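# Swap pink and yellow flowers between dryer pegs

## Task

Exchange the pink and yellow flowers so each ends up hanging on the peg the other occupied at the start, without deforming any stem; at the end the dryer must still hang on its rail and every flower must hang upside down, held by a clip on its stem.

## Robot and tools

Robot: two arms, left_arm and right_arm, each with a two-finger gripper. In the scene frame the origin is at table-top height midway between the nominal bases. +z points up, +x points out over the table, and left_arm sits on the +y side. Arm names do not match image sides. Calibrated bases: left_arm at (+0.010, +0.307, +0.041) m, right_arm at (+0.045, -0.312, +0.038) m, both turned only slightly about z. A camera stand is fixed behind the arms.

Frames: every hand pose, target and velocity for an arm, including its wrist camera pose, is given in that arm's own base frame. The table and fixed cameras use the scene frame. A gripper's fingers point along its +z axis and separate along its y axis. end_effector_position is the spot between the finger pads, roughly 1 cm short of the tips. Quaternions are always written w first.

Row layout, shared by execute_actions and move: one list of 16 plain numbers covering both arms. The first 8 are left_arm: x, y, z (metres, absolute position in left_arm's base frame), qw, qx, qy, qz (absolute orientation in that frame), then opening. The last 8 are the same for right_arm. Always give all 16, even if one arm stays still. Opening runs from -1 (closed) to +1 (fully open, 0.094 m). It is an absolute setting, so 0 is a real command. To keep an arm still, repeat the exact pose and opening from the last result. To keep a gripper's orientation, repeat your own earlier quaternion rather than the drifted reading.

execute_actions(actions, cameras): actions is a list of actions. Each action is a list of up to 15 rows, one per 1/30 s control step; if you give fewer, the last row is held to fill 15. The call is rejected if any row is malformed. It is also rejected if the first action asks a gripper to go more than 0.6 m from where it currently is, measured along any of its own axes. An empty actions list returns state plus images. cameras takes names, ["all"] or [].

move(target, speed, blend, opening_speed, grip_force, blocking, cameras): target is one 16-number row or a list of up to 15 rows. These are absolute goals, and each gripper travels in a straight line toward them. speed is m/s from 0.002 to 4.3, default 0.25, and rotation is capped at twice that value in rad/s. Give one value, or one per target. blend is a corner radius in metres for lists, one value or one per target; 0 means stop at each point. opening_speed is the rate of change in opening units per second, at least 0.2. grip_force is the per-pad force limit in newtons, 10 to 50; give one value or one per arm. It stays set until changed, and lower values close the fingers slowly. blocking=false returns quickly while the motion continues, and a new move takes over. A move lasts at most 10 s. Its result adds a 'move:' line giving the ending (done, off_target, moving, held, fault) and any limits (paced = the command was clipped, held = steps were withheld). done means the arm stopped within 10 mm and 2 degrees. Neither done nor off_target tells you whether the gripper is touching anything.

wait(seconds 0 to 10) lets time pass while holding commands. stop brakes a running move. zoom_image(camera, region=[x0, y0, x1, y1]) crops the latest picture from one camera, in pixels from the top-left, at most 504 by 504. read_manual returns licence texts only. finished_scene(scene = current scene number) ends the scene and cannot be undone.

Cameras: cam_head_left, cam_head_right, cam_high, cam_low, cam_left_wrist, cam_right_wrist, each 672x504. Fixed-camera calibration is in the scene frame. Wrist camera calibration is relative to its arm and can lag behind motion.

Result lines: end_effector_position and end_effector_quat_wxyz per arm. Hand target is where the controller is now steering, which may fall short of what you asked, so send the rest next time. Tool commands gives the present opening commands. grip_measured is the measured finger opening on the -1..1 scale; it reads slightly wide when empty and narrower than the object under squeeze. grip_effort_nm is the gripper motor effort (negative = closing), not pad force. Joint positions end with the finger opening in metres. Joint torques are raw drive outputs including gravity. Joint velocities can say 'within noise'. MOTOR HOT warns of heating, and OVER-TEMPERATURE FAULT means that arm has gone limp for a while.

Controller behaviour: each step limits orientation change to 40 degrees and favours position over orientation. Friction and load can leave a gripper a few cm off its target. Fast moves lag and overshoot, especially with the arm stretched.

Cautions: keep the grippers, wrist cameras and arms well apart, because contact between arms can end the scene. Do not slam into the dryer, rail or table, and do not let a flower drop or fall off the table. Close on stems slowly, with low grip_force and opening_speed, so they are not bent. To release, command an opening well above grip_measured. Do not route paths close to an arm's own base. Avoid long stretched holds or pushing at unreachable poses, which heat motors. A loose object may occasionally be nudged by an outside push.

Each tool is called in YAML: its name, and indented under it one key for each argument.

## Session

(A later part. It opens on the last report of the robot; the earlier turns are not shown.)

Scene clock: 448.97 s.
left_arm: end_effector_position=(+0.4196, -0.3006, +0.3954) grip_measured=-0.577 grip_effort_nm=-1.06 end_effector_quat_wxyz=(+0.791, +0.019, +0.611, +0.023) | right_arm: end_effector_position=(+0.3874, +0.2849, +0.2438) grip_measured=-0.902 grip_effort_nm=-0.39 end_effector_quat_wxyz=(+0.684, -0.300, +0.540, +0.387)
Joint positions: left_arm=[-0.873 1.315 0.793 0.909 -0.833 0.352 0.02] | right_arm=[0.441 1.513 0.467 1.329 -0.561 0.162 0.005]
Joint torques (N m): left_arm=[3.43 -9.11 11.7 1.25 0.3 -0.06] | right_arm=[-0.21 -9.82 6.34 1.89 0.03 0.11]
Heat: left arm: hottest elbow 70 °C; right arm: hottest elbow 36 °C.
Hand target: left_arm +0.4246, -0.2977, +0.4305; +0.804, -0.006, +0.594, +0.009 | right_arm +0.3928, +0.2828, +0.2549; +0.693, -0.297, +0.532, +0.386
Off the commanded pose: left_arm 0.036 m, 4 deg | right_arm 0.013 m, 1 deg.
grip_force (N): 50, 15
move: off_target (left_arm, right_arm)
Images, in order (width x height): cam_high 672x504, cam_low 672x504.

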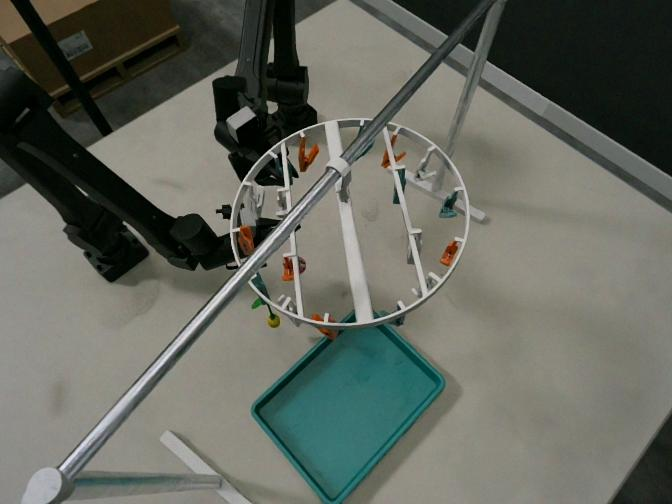

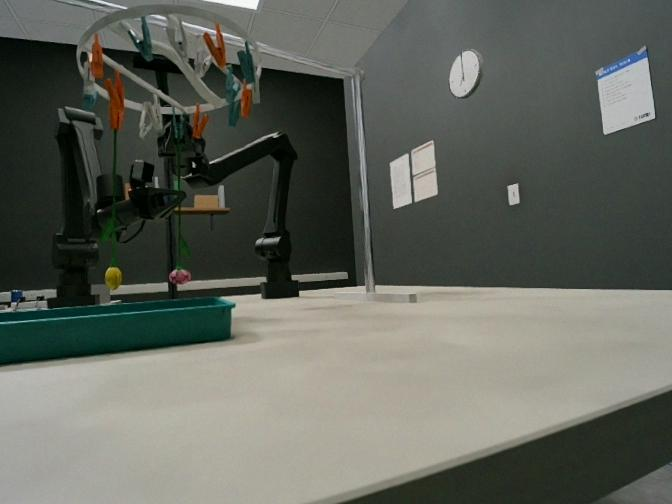

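move:
  target: [0.4265, -0.299, 0.431, 0.8038, -0.0065, 0.5948, 0.0088, 0.0, 0.393, 0.283, 0.255, 0.6929, -0.2964, 0.5317, 0.3863, -1.0]
  speed: 0.05
  opening_speed: 0.5
  cameras: ["cam_low", "cam_high", "cam_left_wrist"]

zoom_image:
  camera: "cam_low"
  region: [163, 110, 197, 144]

zoom_image:
  camera: "cam_left_wrist"
  region: [168, 304, 504, 504]

zoom_image:
  camera: "cam_high"
  region: [265, 145, 315, 205]

Scene clock: 459.37 s.
left_arm: end_effector_position=(+0.4196, -0.3006, +0.3954) grip_measured=-0.002 grip_effort_nm=0.06 end_effector_quat_wxyz=(+0.791, +0.019, +0.611, +0.023) | right_arm: end_effector_position=(+0.3874, +0.2849, +0.2438) grip_measured=-0.902 grip_effort_nm=-0.39 end_effector_quat_wxyz=(+0.684, -0.300, +0.540, +0.387)
Joint positions: left_arm=[-0.873 1.315 0.793 0.909 -0.833 0.352 0.047] | right_arm=[0.441 1.513 0.467 1.329 -0.561 0.162 0.005]
Joint torques (N m): left_arm=[3.43 -9.05 11.69 1.25 0.3 -0.07] | right_arm=[-0.09 -9.82 6.37 1.89 0.04 0.11]
Heat: left arm: hottest elbow 70 °C; right arm: hottest elbow 36 °C.
Hand target: left_arm +0.4246, -0.2977, +0.4305; +0.804, -0.006, +0.594, +0.009 | right_arm +0.3928, +0.2828, +0.2549; +0.693, -0.297, +0.532, +0.386
Off the commanded pose: left_arm 0.036 m, 4 deg | right_arm 0.013 m, 1 deg.
grip_force (N): 50, 15
move: off_target (left_arm, right_arm)
camera_calibration:
cam_left_wrist: T_world_to_cam=[[0.0217294, -0.997377, -0.0690379, -0.281743], [-0.17742, 0.0641112, -0.982045, 0.519838], [0.983895, 0.0335879, -0.175562, -0.240979], [0, 0, 0, 1]] pos_world=[0.33545, -0.306237, 0.448747]
Images, in order (width x height): cam_high 672x504, cam_low 672x504, cam_left_wrist 672x504.

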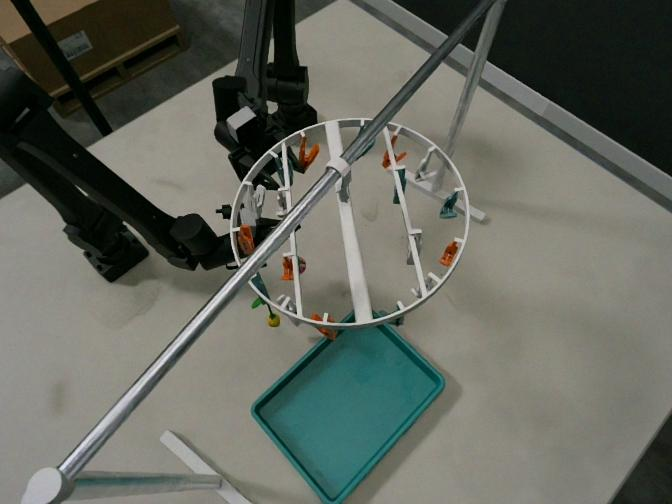

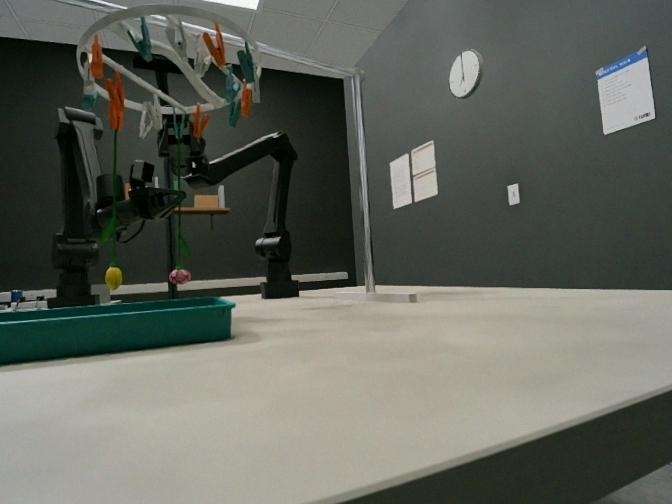

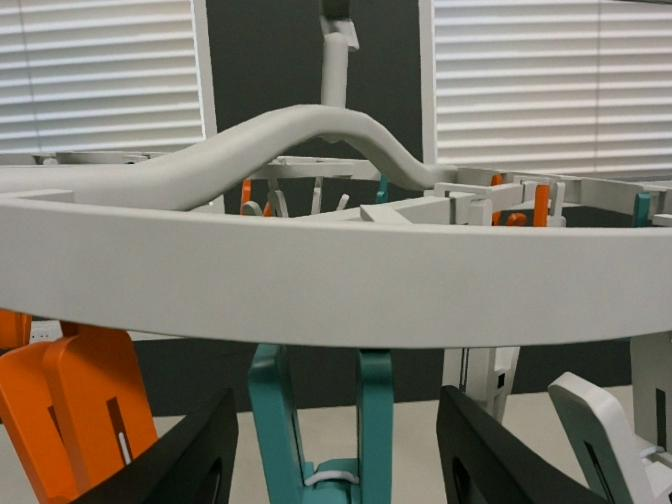

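Scaled by 14.824 from the camera's 672x504 image, which has a finer 960x720 frame.

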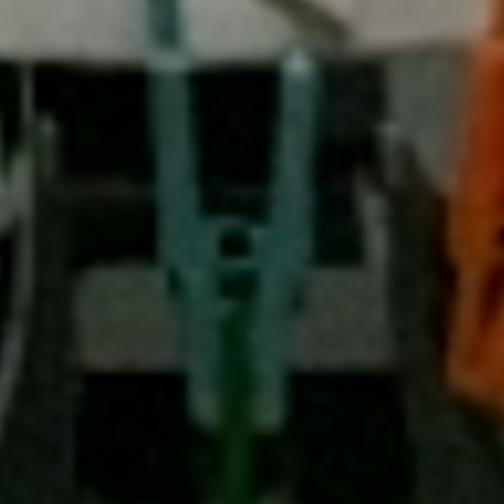

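Scaled by 1.500 from the camera's 672x504 image, which has a finer 960x720 frame.

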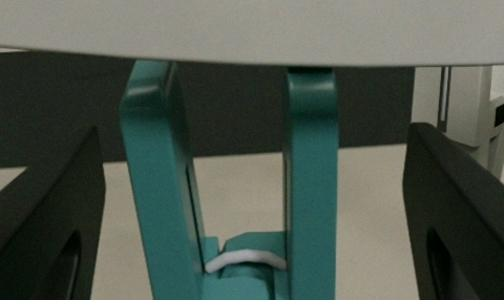

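Scaled by 8.400 from the camera's 672x504 image, which has a finer 960x720 frame.

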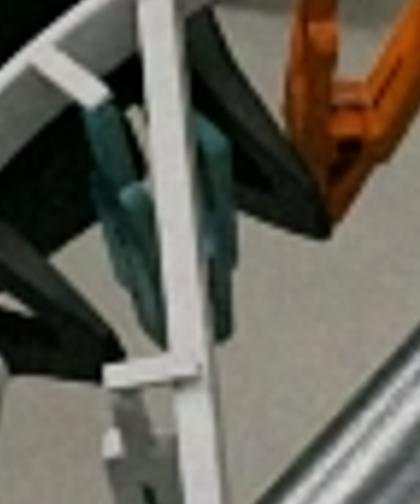

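move:
  target:
    - [0.310, -0.2995, 0.428, 0.8038, -0.0065, 0.5948, 0.0088, 0.0, 0.393, 0.283, 0.255, 0.6929, -0.2964, 0.5317, 0.3863, -1.0]
    - [0.310, -0.2995, 0.428, 0.8038, -0.0065, 0.5948, 0.0088, 0.0, 0.393, 0.283, 0.255, 0.6929, -0.2964, 0.5317, 0.3863, -0.5]
  speed: 0.12
  opening_speed: 0.6
  cameras: ["cam_low", "cam_right_wrist", "cam_left_wrist", "cam_head_right"]

zoom_image:
  camera: "cam_low"
  region: [100, 60, 240, 300]

Scene clock: 479.43 s.
left_arm: end_effector_position=(+0.3152, -0.3001, +0.4227) grip_measured=-0.002 grip_effort_nm=0.06 end_effector_quat_wxyz=(+0.801, -0.002, +0.599, +0.015) | right_arm: end_effector_position=(+0.3870, +0.2847, +0.2455) grip_measured=-0.502 grip_effort_nm=0.07 end_effector_quat_wxyz=(+0.686, -0.300, +0.539, +0.387)
Joint positions: left_arm=[-1.116 1.174 0.697 1.09 -1.057 0.566 0.047] | right_arm=[0.441 1.509 0.467 1.329 -0.561 0.162 0.023]
Joint torques (N m): left_arm=[1.73 -6.48 7.57 2 0.22 0.17] | right_arm=[-0.09 -9.52 6.39 1.87 0.06 0.1]
Heat: left arm: hottest elbow 70 °C; right arm: hottest elbow 36 °C.
Hand target: left_arm +0.3101, -0.2994, +0.4280; +0.804, -0.007, +0.595, +0.009 | right_arm +0.3928, +0.2828, +0.2548; +0.693, -0.297, +0.532, +0.386
Off the commanded pose: left_arm 0.007 m, 1 deg | right_arm 0.011 m, 1 deg.
grip_force (N): 50, 15
move: off_target (right_arm); target 2's new opening was sent with right_arm's hand 0.011 m and 1 deg from that target
camera_calibration:
cam_left_wrist: T_world_to_cam=[[0.0363572, -0.998985, -0.0265904, -0.300121], [-0.147486, 0.0209528, -0.988842, 0.50856], [0.988396, 0.0398732, -0.146575, -0.145147], [0, 0, 0, 1]] pos_world=[0.22938, -0.304685, 0.47363]
cam_right_wrist: T_world_to_cam=[[0.855439, -0.517889, 0.00398627, -0.185643], [-0.0926727, -0.160639, -0.982653, 0.363166], [0.509545, 0.84023, -0.185411, -0.302026], [0, 0, 0, 1]] pos_world=[0.346358, 0.215967, 0.301607]
Images, in order (width x height): cam_head_right 672x504, cam_low 672x504, cam_left_wrist 672x504, cam_right_wrist 672x504.

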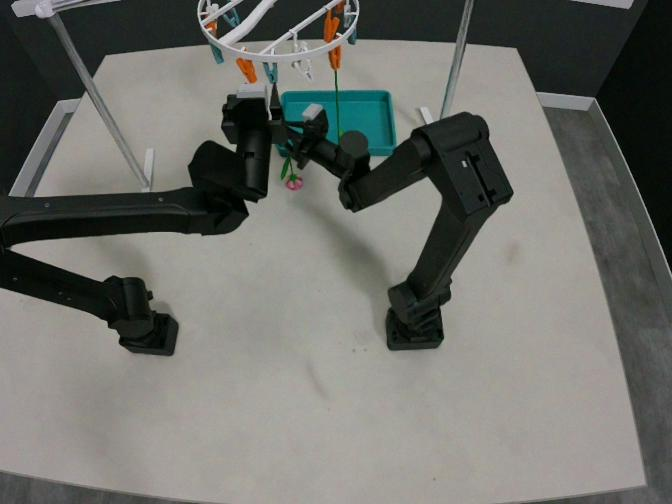

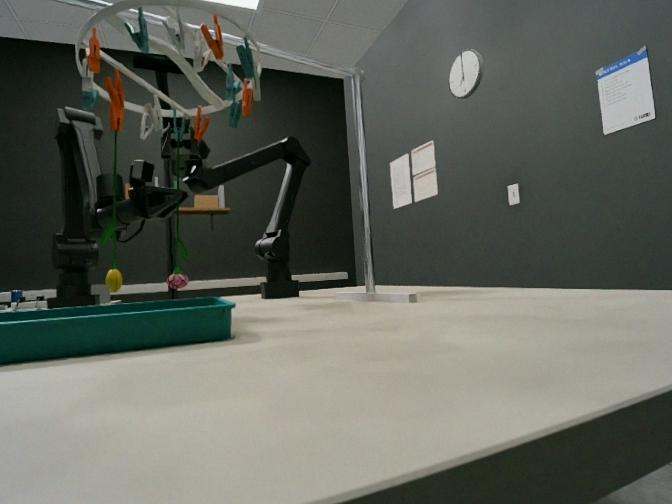

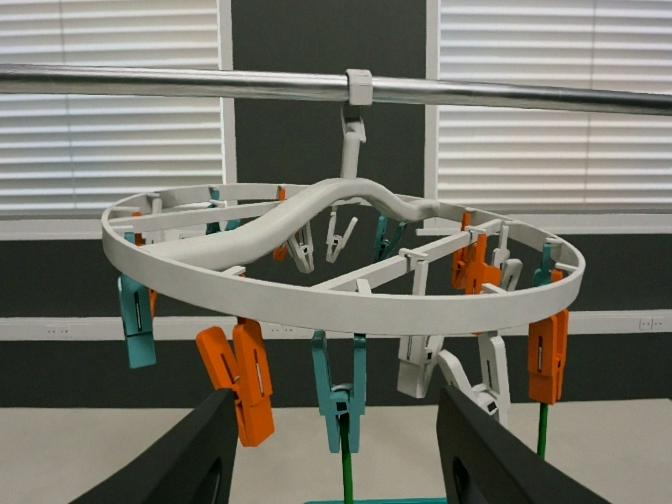

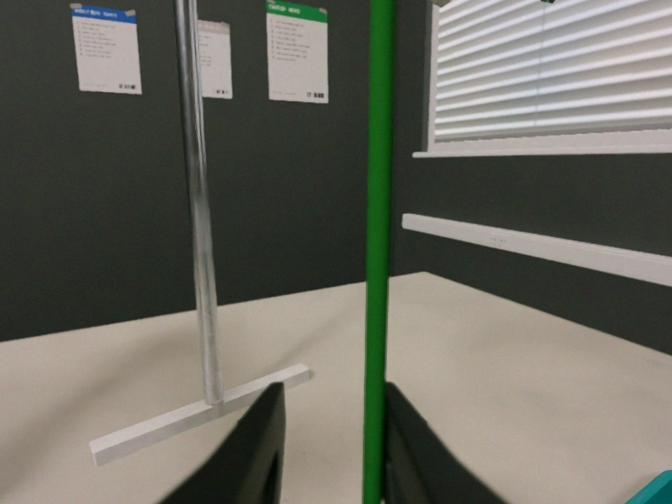

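Scaled by 2.100 from the camera's 672x504 image, which has a finer 960x720 frame.

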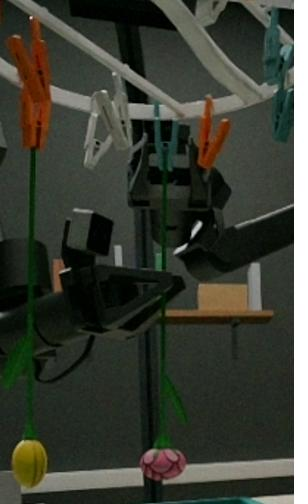

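move:
  target:
    - [0.310, -0.2995, 0.428, 0.8038, -0.0065, 0.5948, 0.0088, 0.0, 0.3405, 0.198, 0.255, 0.6929, -0.2964, 0.5317, 0.3863, -0.25]
    - [0.310, -0.2995, 0.428, 0.8038, -0.0065, 0.5948, 0.0088, 0.0, 0.288, 0.1035, 0.315, 0.7240, -0.2491, 0.5555, 0.3246, -0.15]
    - [0.290, -0.300, 0.310, 0.7877, 0.0728, 0.6044, -0.0949, -0.4, 0.3588, 0.0818, 0.416, 0.7400, -0.2196, 0.5678, 0.2863, -0.15]
  speed: [0.12, 0.2, 0.2]
  blend: [0.0, 0.03, 0.0]
  cameras: ["cam_low", "cam_right_wrist", "cam_left_wrist", "cam_head_right"]

zoom_image:
  camera: "cam_right_wrist"
  region: [168, 252, 504, 504]

Scene clock: 531.90 s.
left_arm: end_effector_position=(+0.2898, -0.2986, +0.3105) grip_measured=-0.398 grip_effort_nm=-0.12 end_effector_quat_wxyz=(+0.786, +0.078, +0.607, -0.088) | right_arm: end_effector_position=(+0.3521, +0.0819, +0.3869) grip_measured=-0.151 grip_effort_nm=0.07 end_effector_quat_wxyz=(+0.726, -0.207, +0.584, +0.298)
Joint positions: left_arm=[-1.116 1.201 0.419 1.17 -0.839 0.31 0.028] | right_arm=[-0.134 0.766 0.444 0.673 -0.834 0.315 0.04]
Joint torques (N m): left_arm=[2.55 -4.01 6.49 2.48 0.32 -0.06] | right_arm=[0.73 0.03 12.92 1.32 0.25 -0.12]
Heat: left arm: hottest elbow 60 °C; right arm: hottest elbow 37 °C.
Hand target: left_arm +0.2900, -0.3000, +0.3099; +0.787, +0.073, +0.605, -0.095 | right_arm +0.3569, +0.0816, +0.4155; +0.740, -0.220, +0.567, +0.286
Off the commanded pose: left_arm 0.001 m, 1 deg | right_arm 0.030 m, 3 deg.
grip_force (N): 50, 15
move: off_target (right_arm); blend cut to 0 m at target 2
camera_calibration:
cam_left_wrist: T_world_to_cam=[[-0.223838, -0.974239, -0.0274815, -0.217582], [-0.167811, 0.0663009, -0.983587, 0.411676], [0.960071, -0.215553, -0.178328, -0.194871], [0, 0, 0, 1]] pos_world=[0.20747, -0.281277, 0.364189]
cam_right_wrist: T_world_to_cam=[[0.67786, -0.734178, -0.0385792, -0.164676], [-0.1677, -0.103317, -0.980409, 0.487156], [0.715809, 0.67105, -0.193156, -0.143444], [0, 0, 0, 1]] pos_world=[0.296002, 0.0256878, 0.443552]
Images, in order (width x height): cam_head_right 672x504, cam_low 672x504, cam_left_wrist 672x504, cam_right_wrist 672x504.

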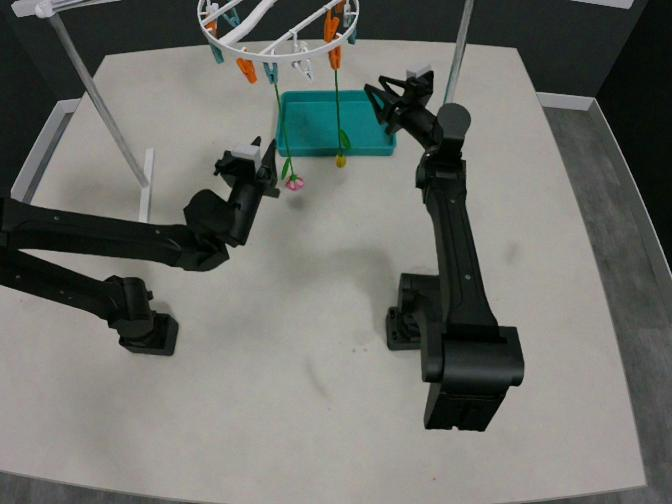

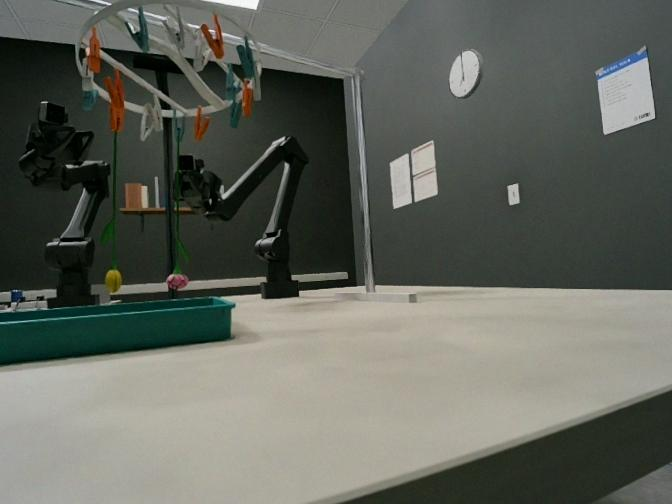

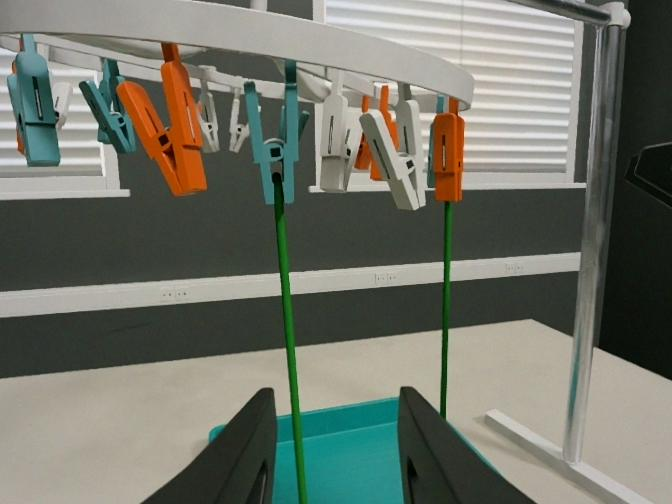

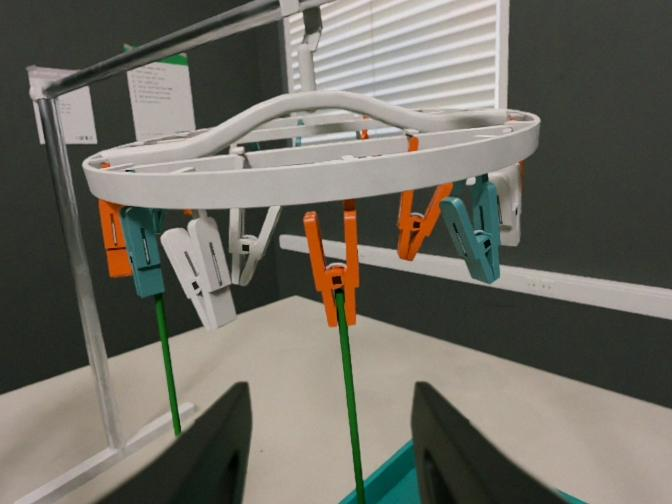

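Scaled by 1.500 from the camera's 672x504 image, which has a finer 960x720 frame.

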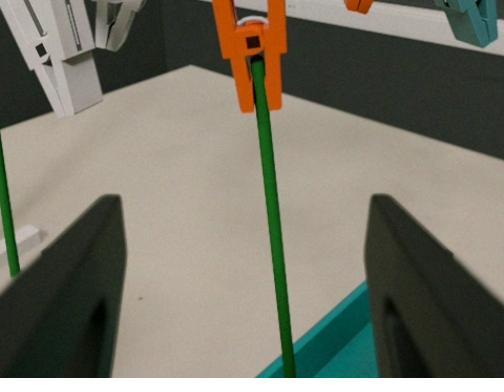

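move:
  target: [0.3464, -0.3861, 0.262, 0.7877, 0.0728, 0.6044, -0.0949, -0.4, 0.425, 0.143, 0.438, 0.7400, -0.2196, 0.5678, 0.2863, -0.05]
  speed: 0.12
  cameras: ["cam_low", "cam_right_wrist", "cam_left_wrist"]

zoom_image:
  camera: "cam_right_wrist"
  region: [168, 252, 504, 504]

zoom_image:
  camera: "cam_left_wrist"
  region: [168, 252, 504, 504]

Scene clock: 557.00 s.
left_arm: end_effector_position=(+0.3364, -0.3798, +0.2477) grip_measured=-0.398 grip_effort_nm=-0.12 end_effector_quat_wxyz=(+0.778, +0.094, +0.615, -0.083) | right_arm: end_effector_position=(+0.4173, +0.1378, +0.4094) grip_measured=-0.051 grip_effort_nm=0.08 end_effector_quat_wxyz=(+0.727, -0.208, +0.586, +0.293)
Joint positions: left_arm=[-1.096 1.606 0.601 1.337 -0.809 0.291 0.028] | right_arm=[0.089 0.963 0.613 0.632 -0.616 0.207 0.045]
Joint torques (N m): left_arm=[3.43 -8.18 8.03 2.56 0.29 -0.05] | right_arm=[1.44 -3.25 13.05 1.48 0.2 -0.14]
Heat: left arm: hottest elbow 56 °C; right arm: hottest elbow 43 °C.
Hand target: left_arm +0.3458, -0.3854, +0.2619; +0.788, +0.073, +0.604, -0.095 | right_arm +0.4231, +0.1424, +0.4374; +0.740, -0.219, +0.568, +0.287
Off the commanded pose: left_arm 0.019 m, 3 deg | right_arm 0.030 m, 3 deg.
grip_force (N): 50, 15
move: off_target (left_arm, right_arm)
camera_calibration:
cam_left_wrist: T_world_to_cam=[[-0.237634, -0.969702, -0.0566444, -0.274377], [-0.185547, 0.102556, -0.977269, 0.381227], [0.953469, -0.221722, -0.204296, -0.261907], [0, 0, 0, 1]] pos_world=[0.255255, -0.363232, 0.303513]
cam_right_wrist: T_world_to_cam=[[0.671803, -0.740098, -0.0305812, -0.166947], [-0.1665, -0.110649, -0.979814, 0.52611], [0.721775, 0.663333, -0.19756, -0.222847], [0, 0, 0, 1]] pos_world=[0.360598, 0.0824783, 0.466358]
Images, in order (width x height): cam_low 672x504, cam_left_wrist 672x504, cam_right_wrist 672x504.

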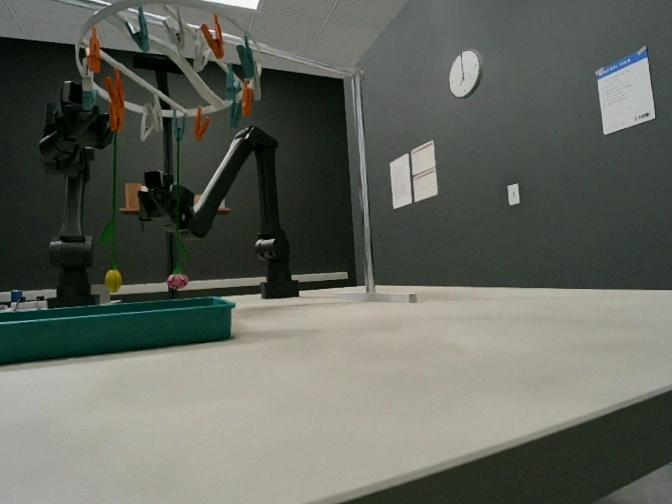

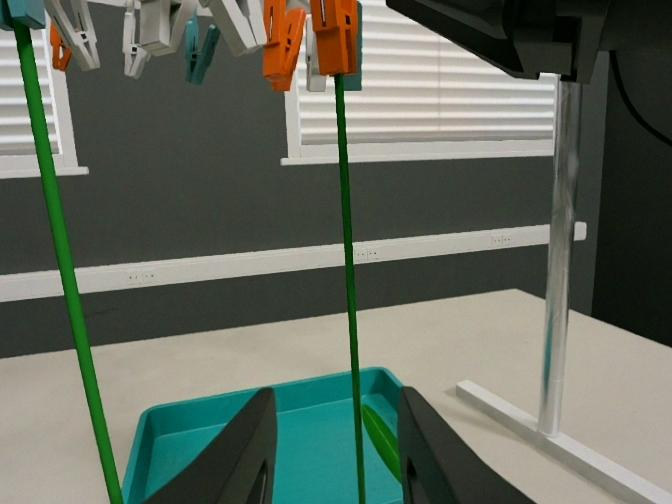

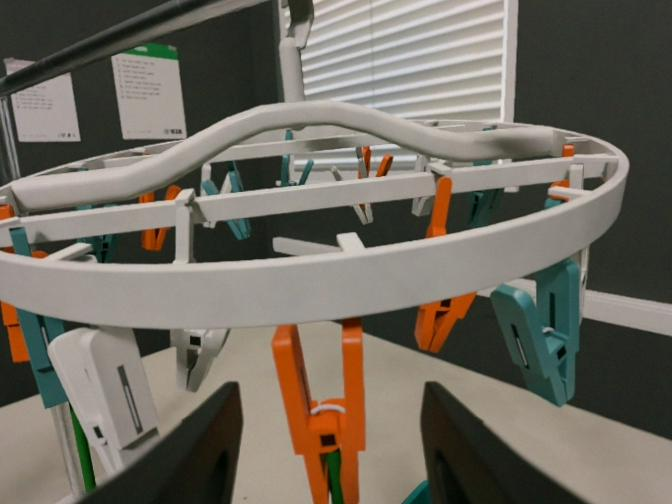

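Scaled by 1.500 from the camera's 672x504 image, which has a finer 960x720 frame.

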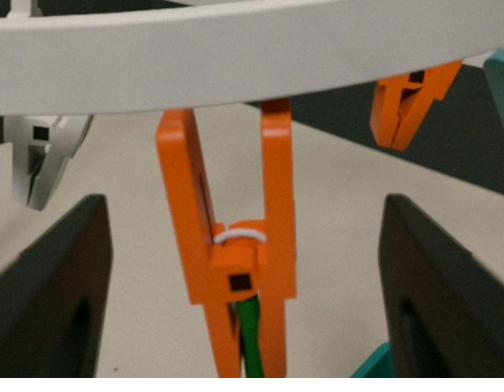

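Scaled by 1.500 from the camera's 672x504 image, which has a finer 960x720 frame.

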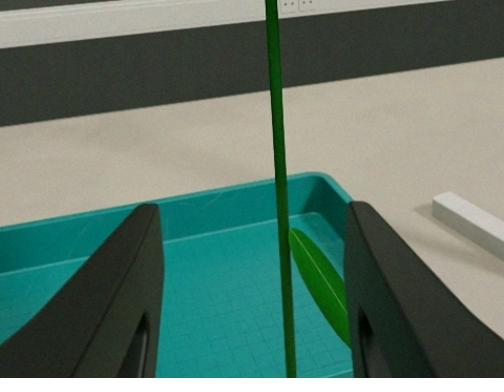

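move:
  target: [0.442, -0.4185, 0.270, 0.7877, 0.0728, 0.6044, -0.0949, -0.3, 0.4450, 0.1640, 0.438, 0.7400, -0.2196, 0.5678, 0.2863, -0.05]
  speed: 0.1
  cameras: ["cam_low", "cam_right_wrist", "cam_left_wrist"]

zoom_image:
  camera: "cam_right_wrist"
  region: [168, 252, 504, 504]

zoom_image:
  camera: "cam_left_wrist"
  region: [168, 252, 504, 504]

Scene clock: 580.83 s.
left_arm: end_effector_position=(+0.4299, -0.4102, +0.2604) grip_measured=-0.302 grip_effort_nm=0.06 end_effector_quat_wxyz=(+0.783, +0.083, +0.609, -0.089) | right_arm: end_effector_position=(+0.4375, +0.1580, +0.4068) grip_measured=-0.051 grip_effort_nm=0.07 end_effector_quat_wxyz=(+0.723, -0.208, +0.591, +0.292)
Joint positions: left_arm=[-0.944 1.724 0.824 1.215 -0.671 0.223 0.033] | right_arm=[0.148 1.033 0.658 0.632 -0.56 0.185 0.045]
Joint torques (N m): left_arm=[3.19 -10.34 9.02 1.43 0.27 -0.06] | right_arm=[1.38 -4.25 12.96 2.02 0.18 -0.12]
Heat: left arm: hottest elbow 58 °C; right arm: hottest elbow 45 °C.
Hand target: left_arm +0.4413, -0.4177, +0.2701; +0.788, +0.073, +0.604, -0.095 | right_arm +0.4429, +0.1633, +0.4372; +0.740, -0.219, +0.568, +0.286
Off the commanded pose: left_arm 0.018 m, 2 deg | right_arm 0.033 m, 4 deg.
grip_force (N): 50, 15
move: off_target (left_arm, right_arm)
camera_calibration:
cam_left_wrist: T_world_to_cam=[[-0.23255, -0.971968, -0.0346202, -0.289807], [-0.17432, 0.0766743, -0.981699, 0.39982], [0.956835, -0.222259, -0.187265, -0.361359], [0, 0, 0, 1]] pos_world=[0.348063, -0.392654, 0.3148]
cam_right_wrist: T_world_to_cam=[[0.671177, -0.740461, -0.0352074, -0.163362], [-0.178441, -0.115282, -0.977174, 0.534192], [0.7195, 0.662139, -0.209503, -0.245355], [0, 0, 0, 1]] pos_world=[0.3815, 0.103079, 0.464844]
Images, in order (width x height): cam_low 672x504, cam_left_wrist 672x504, cam_right_wrist 672x504.

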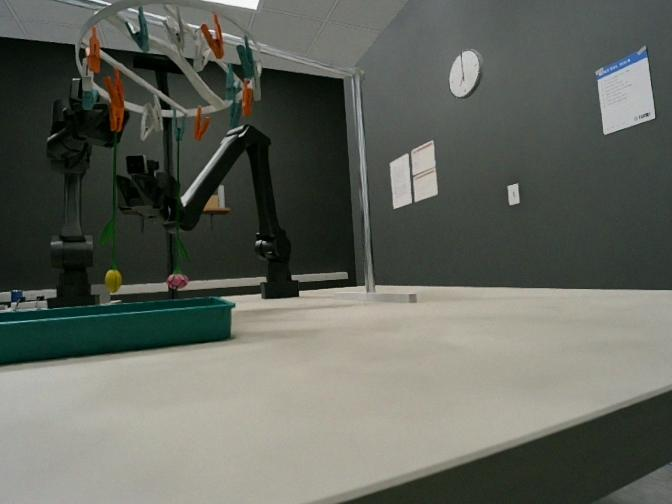

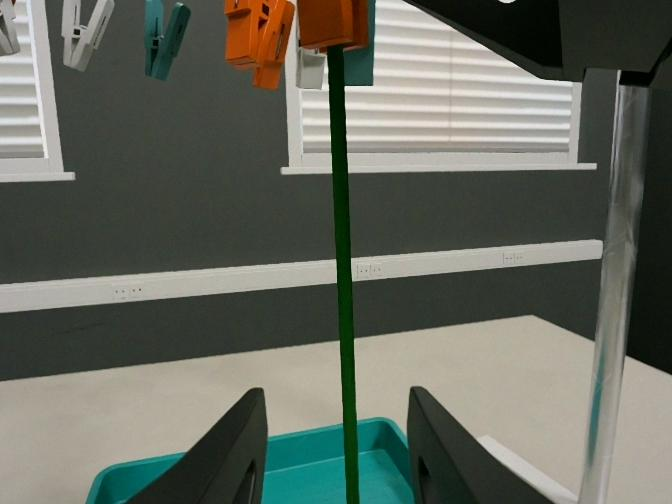

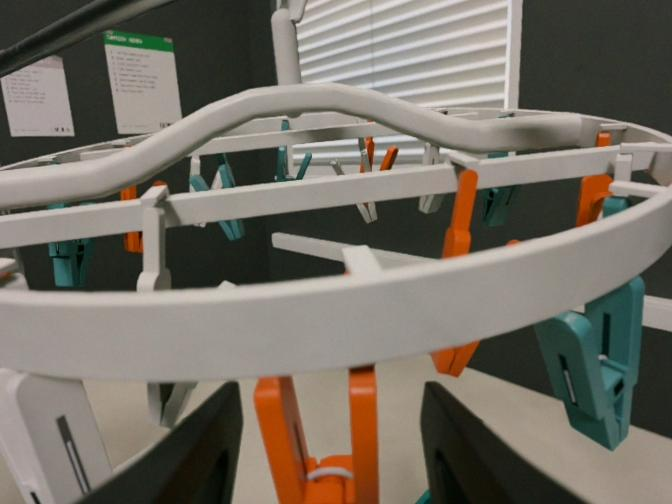

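Scaled by 1.500 from the camera's 672x504 image, which has a finer 960x720 frame.

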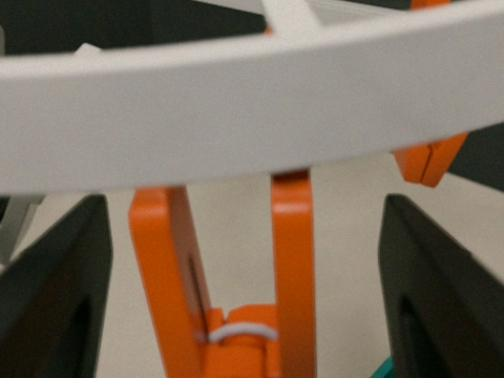

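Scaled by 1.500 from the camera's 672x504 image, which has a finer 960x720 frame.

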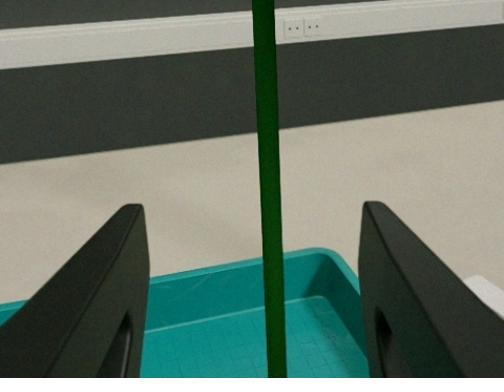

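move:
  target:
    - [0.481, -0.431, 0.268, 0.7877, 0.0728, 0.6044, -0.0949, -0.3, 0.4450, 0.1640, 0.438, 0.7400, -0.2196, 0.5678, 0.2863, -0.05]
    - [0.481, -0.431, 0.268, 0.7877, 0.0728, 0.6044, -0.0949, -1.0, 0.4450, 0.1640, 0.438, 0.7400, -0.2196, 0.5678, 0.2863, -0.05]
  speed: 0.1
  opening_speed: 0.5
  grip_force: [15, 50]
  cameras: ["cam_low", "cam_right_wrist", "cam_left_wrist", "cam_head_right"]

zoom_image:
  camera: "cam_left_wrist"
  region: [168, 252, 504, 504]

zoom_image:
  camera: "cam_low"
  region: [60, 60, 200, 300]

Scene clock: 599.33 s.
left_arm: end_effector_position=(+0.4688, -0.4231, +0.2579) grip_measured=-0.916 grip_effort_nm=-0.40 end_effector_quat_wxyz=(+0.783, +0.083, +0.610, -0.089) | right_arm: end_effector_position=(+0.4375, +0.1580, +0.4071) grip_measured=-0.051 grip_effort_nm=0.07 end_effector_quat_wxyz=(+0.723, -0.208, +0.591, +0.292)
Joint positions: left_arm=[-0.895 1.791 0.923 1.17 -0.625 0.202 0.004] | right_arm=[0.148 1.033 0.658 0.632 -0.56 0.184 0.045]
Joint torques (N m): left_arm=[3.14 -11.52 9.42 1.42 0.26 -0.04] | right_arm=[1.32 -4.13 12.96 2 0.17 -0.11]
Heat: left arm: hottest elbow 59 °C; right arm: hottest elbow 46 °C.
Hand target: left_arm +0.4803, -0.4302, +0.2680; +0.788, +0.073, +0.604, -0.095 | right_arm +0.4430, +0.1633, +0.4374; +0.740, -0.219, +0.568, +0.286
Off the commanded pose: left_arm 0.018 m, 2 deg | right_arm 0.032 m, 4 deg.
grip_force (N): 15, 50
move: off_target (left_arm, right_arm); target 2's new opening was sent with left_arm's hand 0.018 m and 2 deg from that target
camera_calibration:
cam_left_wrist: T_world_to_cam=[[-0.232143, -0.97213, -0.032756, -0.294163], [-0.176327, 0.0751768, -0.981457, 0.405447], [0.956566, -0.222062, -0.188864, -0.401288], [0, 0, 0, 1]] pos_world=[0.387062, -0.405556, 0.312504]
cam_right_wrist: T_world_to_cam=[[0.671134, -0.740527, -0.0346242, -0.163603], [-0.177846, -0.115488, -0.977258, 0.534222], [0.719687, 0.662029, -0.209207, -0.24551], [0, 0, 0, 1]] pos_world=[0.3815, 0.103079, 0.465045]
Images, in order (width x height): cam_head_right 672x504, cam_low 672x504, cam_left_wrist 672x504, cam_right_wrist 672x504.

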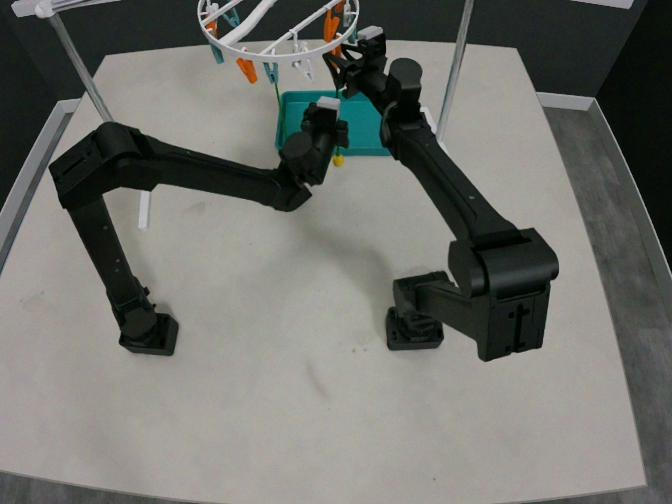

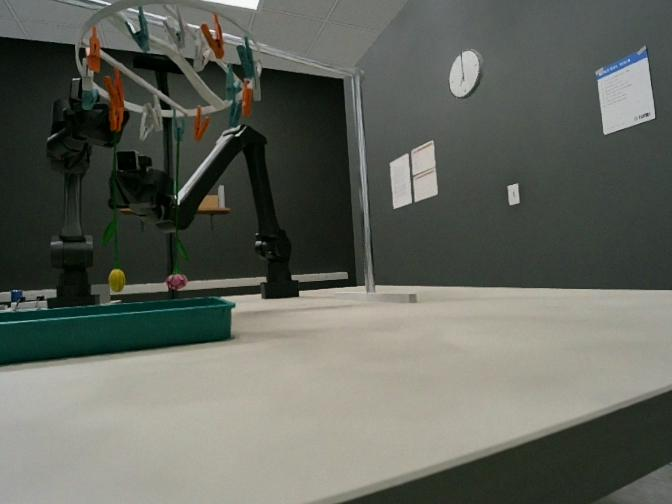

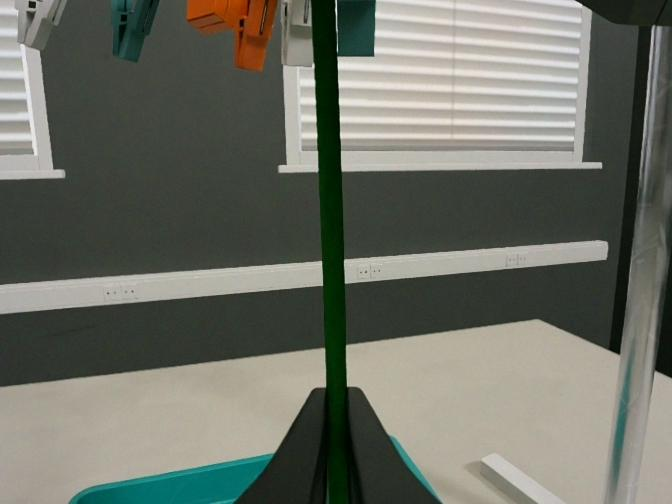

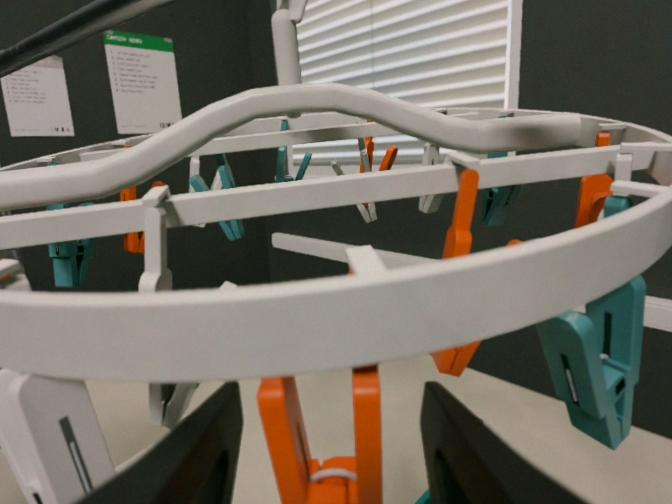

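Scaled by 1.500 from the camera's 672x504 image, which has a finer 960x720 frame.

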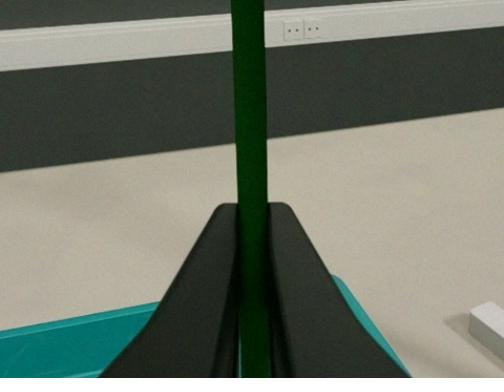

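Scaled by 2.100 from the camera's 672x504 image, which has a finer 960x720 frame.

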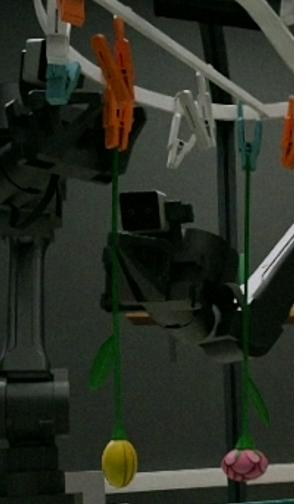

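move:
  target: [0.481, -0.431, 0.268, 0.7877, 0.0728, 0.6044, -0.0949, -1.0, 0.4450, 0.1640, 0.438, 0.7400, -0.2196, 0.5678, 0.2863, -0.64]
  speed: 0.1
  opening_speed: 0.5
  grip_force: [15, 50]
  cameras: ["cam_low", "cam_right_wrist", "cam_head_right"]

zoom_image:
  camera: "cam_low"
  region: [90, 90, 150, 150]

zoom_image:
  camera: "cam_right_wrist"
  region: [168, 252, 504, 504]

Scene clock: 604.70 s.
left_arm: end_effector_position=(+0.4689, -0.4232, +0.2575) grip_measured=-0.917 grip_effort_nm=-0.42 end_effector_quat_wxyz=(+0.783, +0.083, +0.610, -0.089) | right_arm: end_effector_position=(+0.4379, +0.1579, +0.4070) grip_measured=-0.574 grip_effort_nm=-0.97 end_effector_quat_wxyz=(+0.723, -0.208, +0.591, +0.291)
Joint positions: left_arm=[-0.895 1.791 0.923 1.17 -0.625 0.202 0.004] | right_arm=[0.148 1.034 0.659 0.632 -0.559 0.182 0.02]
Joint torques (N m): left_arm=[3.14 -11.52 9.39 1.43 0.25 -0.04] | right_arm=[1.49 -4.42 12.96 1.99 0.13 -0.11]
Heat: left arm: hottest elbow 58 °C; right arm: hottest elbow 47 °C.
Hand target: left_arm +0.4803, -0.4302, +0.2681; +0.788, +0.073, +0.604, -0.095 | right_arm +0.4429, +0.1633, +0.4374; +0.740, -0.219, +0.568, +0.286
Off the commanded pose: left_arm 0.018 m, 2 deg | right_arm 0.032 m, 4 deg.
grip_force (N): 15, 50
move: off_target (left_arm, right_arm)
camera_calibration:
cam_right_wrist: T_world_to_cam=[[0.669991, -0.74164, -0.0328972, -0.163994], [-0.177063, -0.116608, -0.977267, 0.533982], [0.720944, 0.660586, -0.209443, -0.245895], [0, 0, 0, 1]] pos_world=[0.381699, 0.103077, 0.464947]
Images, in order (width x height): cam_head_right 672x504, cam_low 672x504, cam_right_wrist 672x504.

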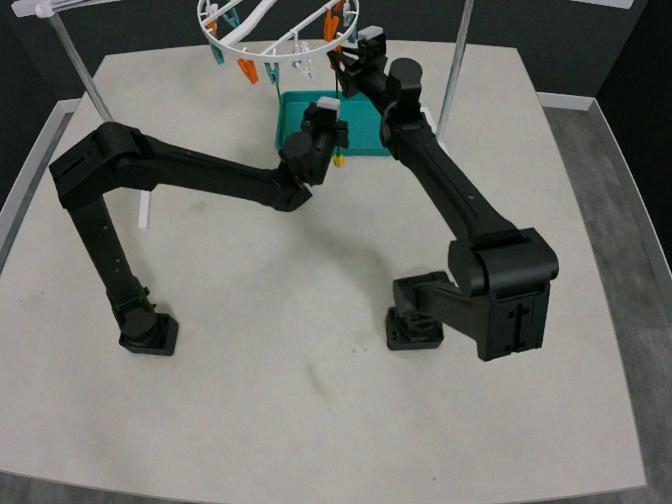

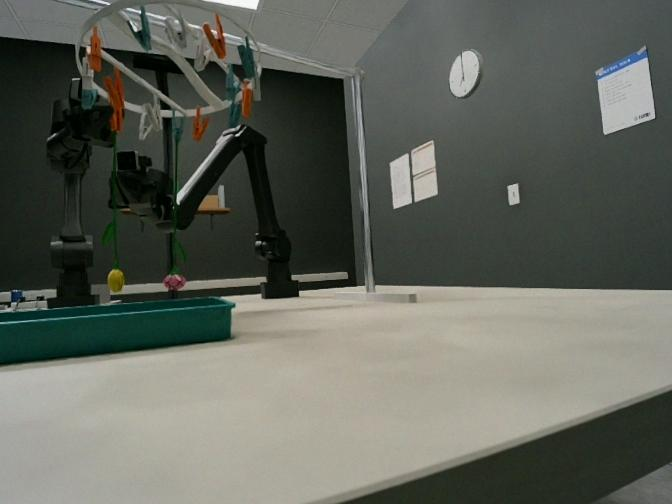

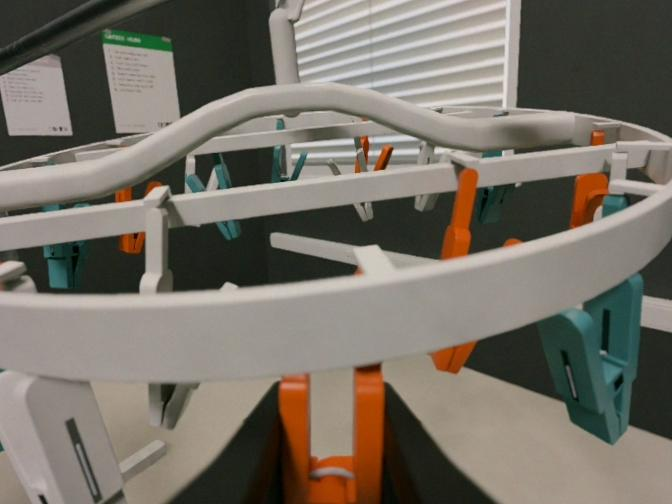

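Scaled by 8.400 from the camera's 672x504 image, which has a finer 960x720 frame.

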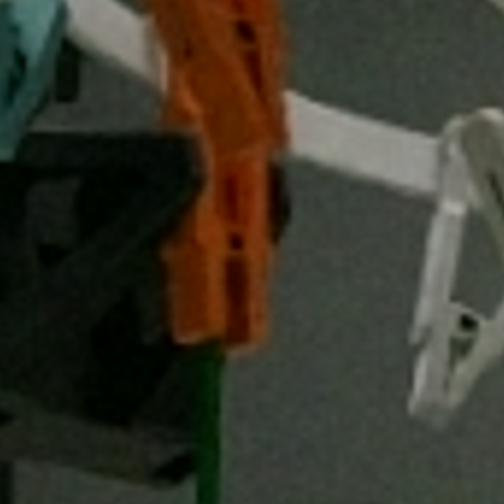

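Scaled by 1.500 from the camera's 672x504 image, which has a finer 960x720 frame.

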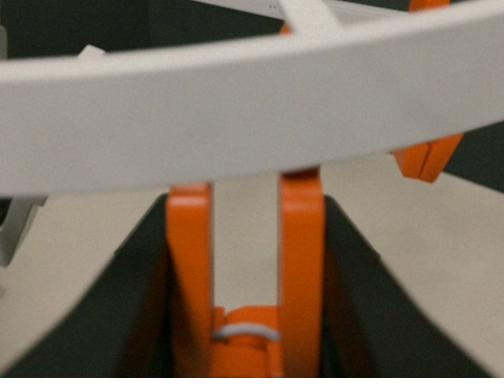

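move:
  target: [0.481, -0.431, 0.214, 0.7877, 0.0728, 0.6044, -0.0949, -1.0, 0.4450, 0.1640, 0.438, 0.7400, -0.2196, 0.5678, 0.2863, -0.64]
  speed: 0.08
  cameras: ["cam_low", "cam_left_wrist"]

zoom_image:
  camera: "cam_low"
  region: [80, 80, 180, 300]

Scene clock: 608.10 s.
left_arm: end_effector_position=(+0.4727, -0.4279, +0.2029) grip_measured=-0.917 grip_effort_nm=-0.42 end_effector_quat_wxyz=(+0.778, +0.088, +0.616, -0.085) | right_arm: end_effector_position=(+0.4379, +0.1579, +0.4070) grip_measured=-0.576 grip_effort_nm=-1.03 end_effector_quat_wxyz=(+0.723, -0.208, +0.591, +0.291)
Joint positions: left_arm=[-0.895 1.917 0.923 1.275 -0.625 0.201 0.004] | right_arm=[0.148 1.034 0.659 0.632 -0.559 0.182 0.02]
Joint torques (N m): left_arm=[3.19 -12.51 7.5 2.7 0.25 -0.04] | right_arm=[1.32 -4.54 12.96 2 0.13 -0.11]
Heat: left arm: hottest elbow 58 °C; right arm: hottest elbow 47 °C.
Hand target: left_arm +0.4806, -0.4305, +0.2140; +0.788, +0.073, +0.605, -0.095 | right_arm +0.4430, +0.1632, +0.4374; +0.740, -0.219, +0.568, +0.286
Off the commanded pose: left_arm 0.014 m, 3 deg | right_arm 0.032 m, 4 deg.
grip_force (N): 15, 50
move: off_target (left_arm, right_arm)
camera_calibration:
cam_left_wrist: T_world_to_cam=[[-0.232987, -0.971437, -0.0450156, -0.296475], [-0.189916, 0.0908497, -0.977588, 0.364876], [0.953755, -0.219216, -0.205659, -0.410518], [0, 0, 0, 1]] pos_world=[0.391755, -0.411148, 0.258926]
Images, in order (width x height): cam_low 672x504, cam_left_wrist 672x504.

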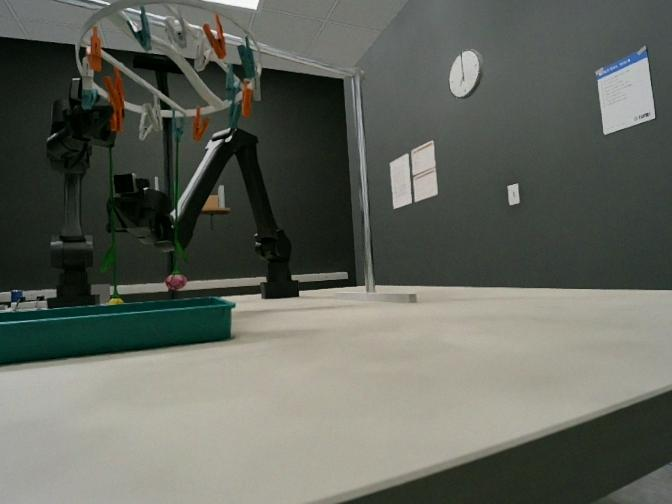

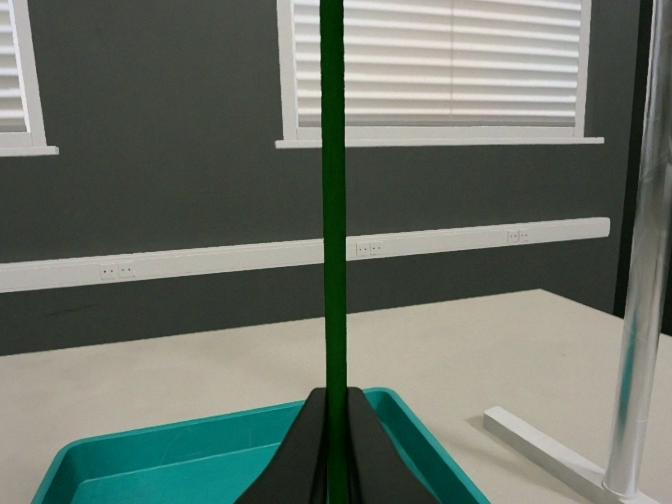

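Scaled by 2.291 from the camera's 672x504 image, which has a finer 960x720 frame.

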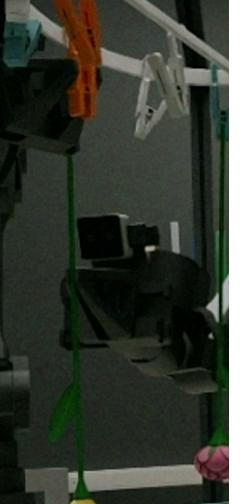

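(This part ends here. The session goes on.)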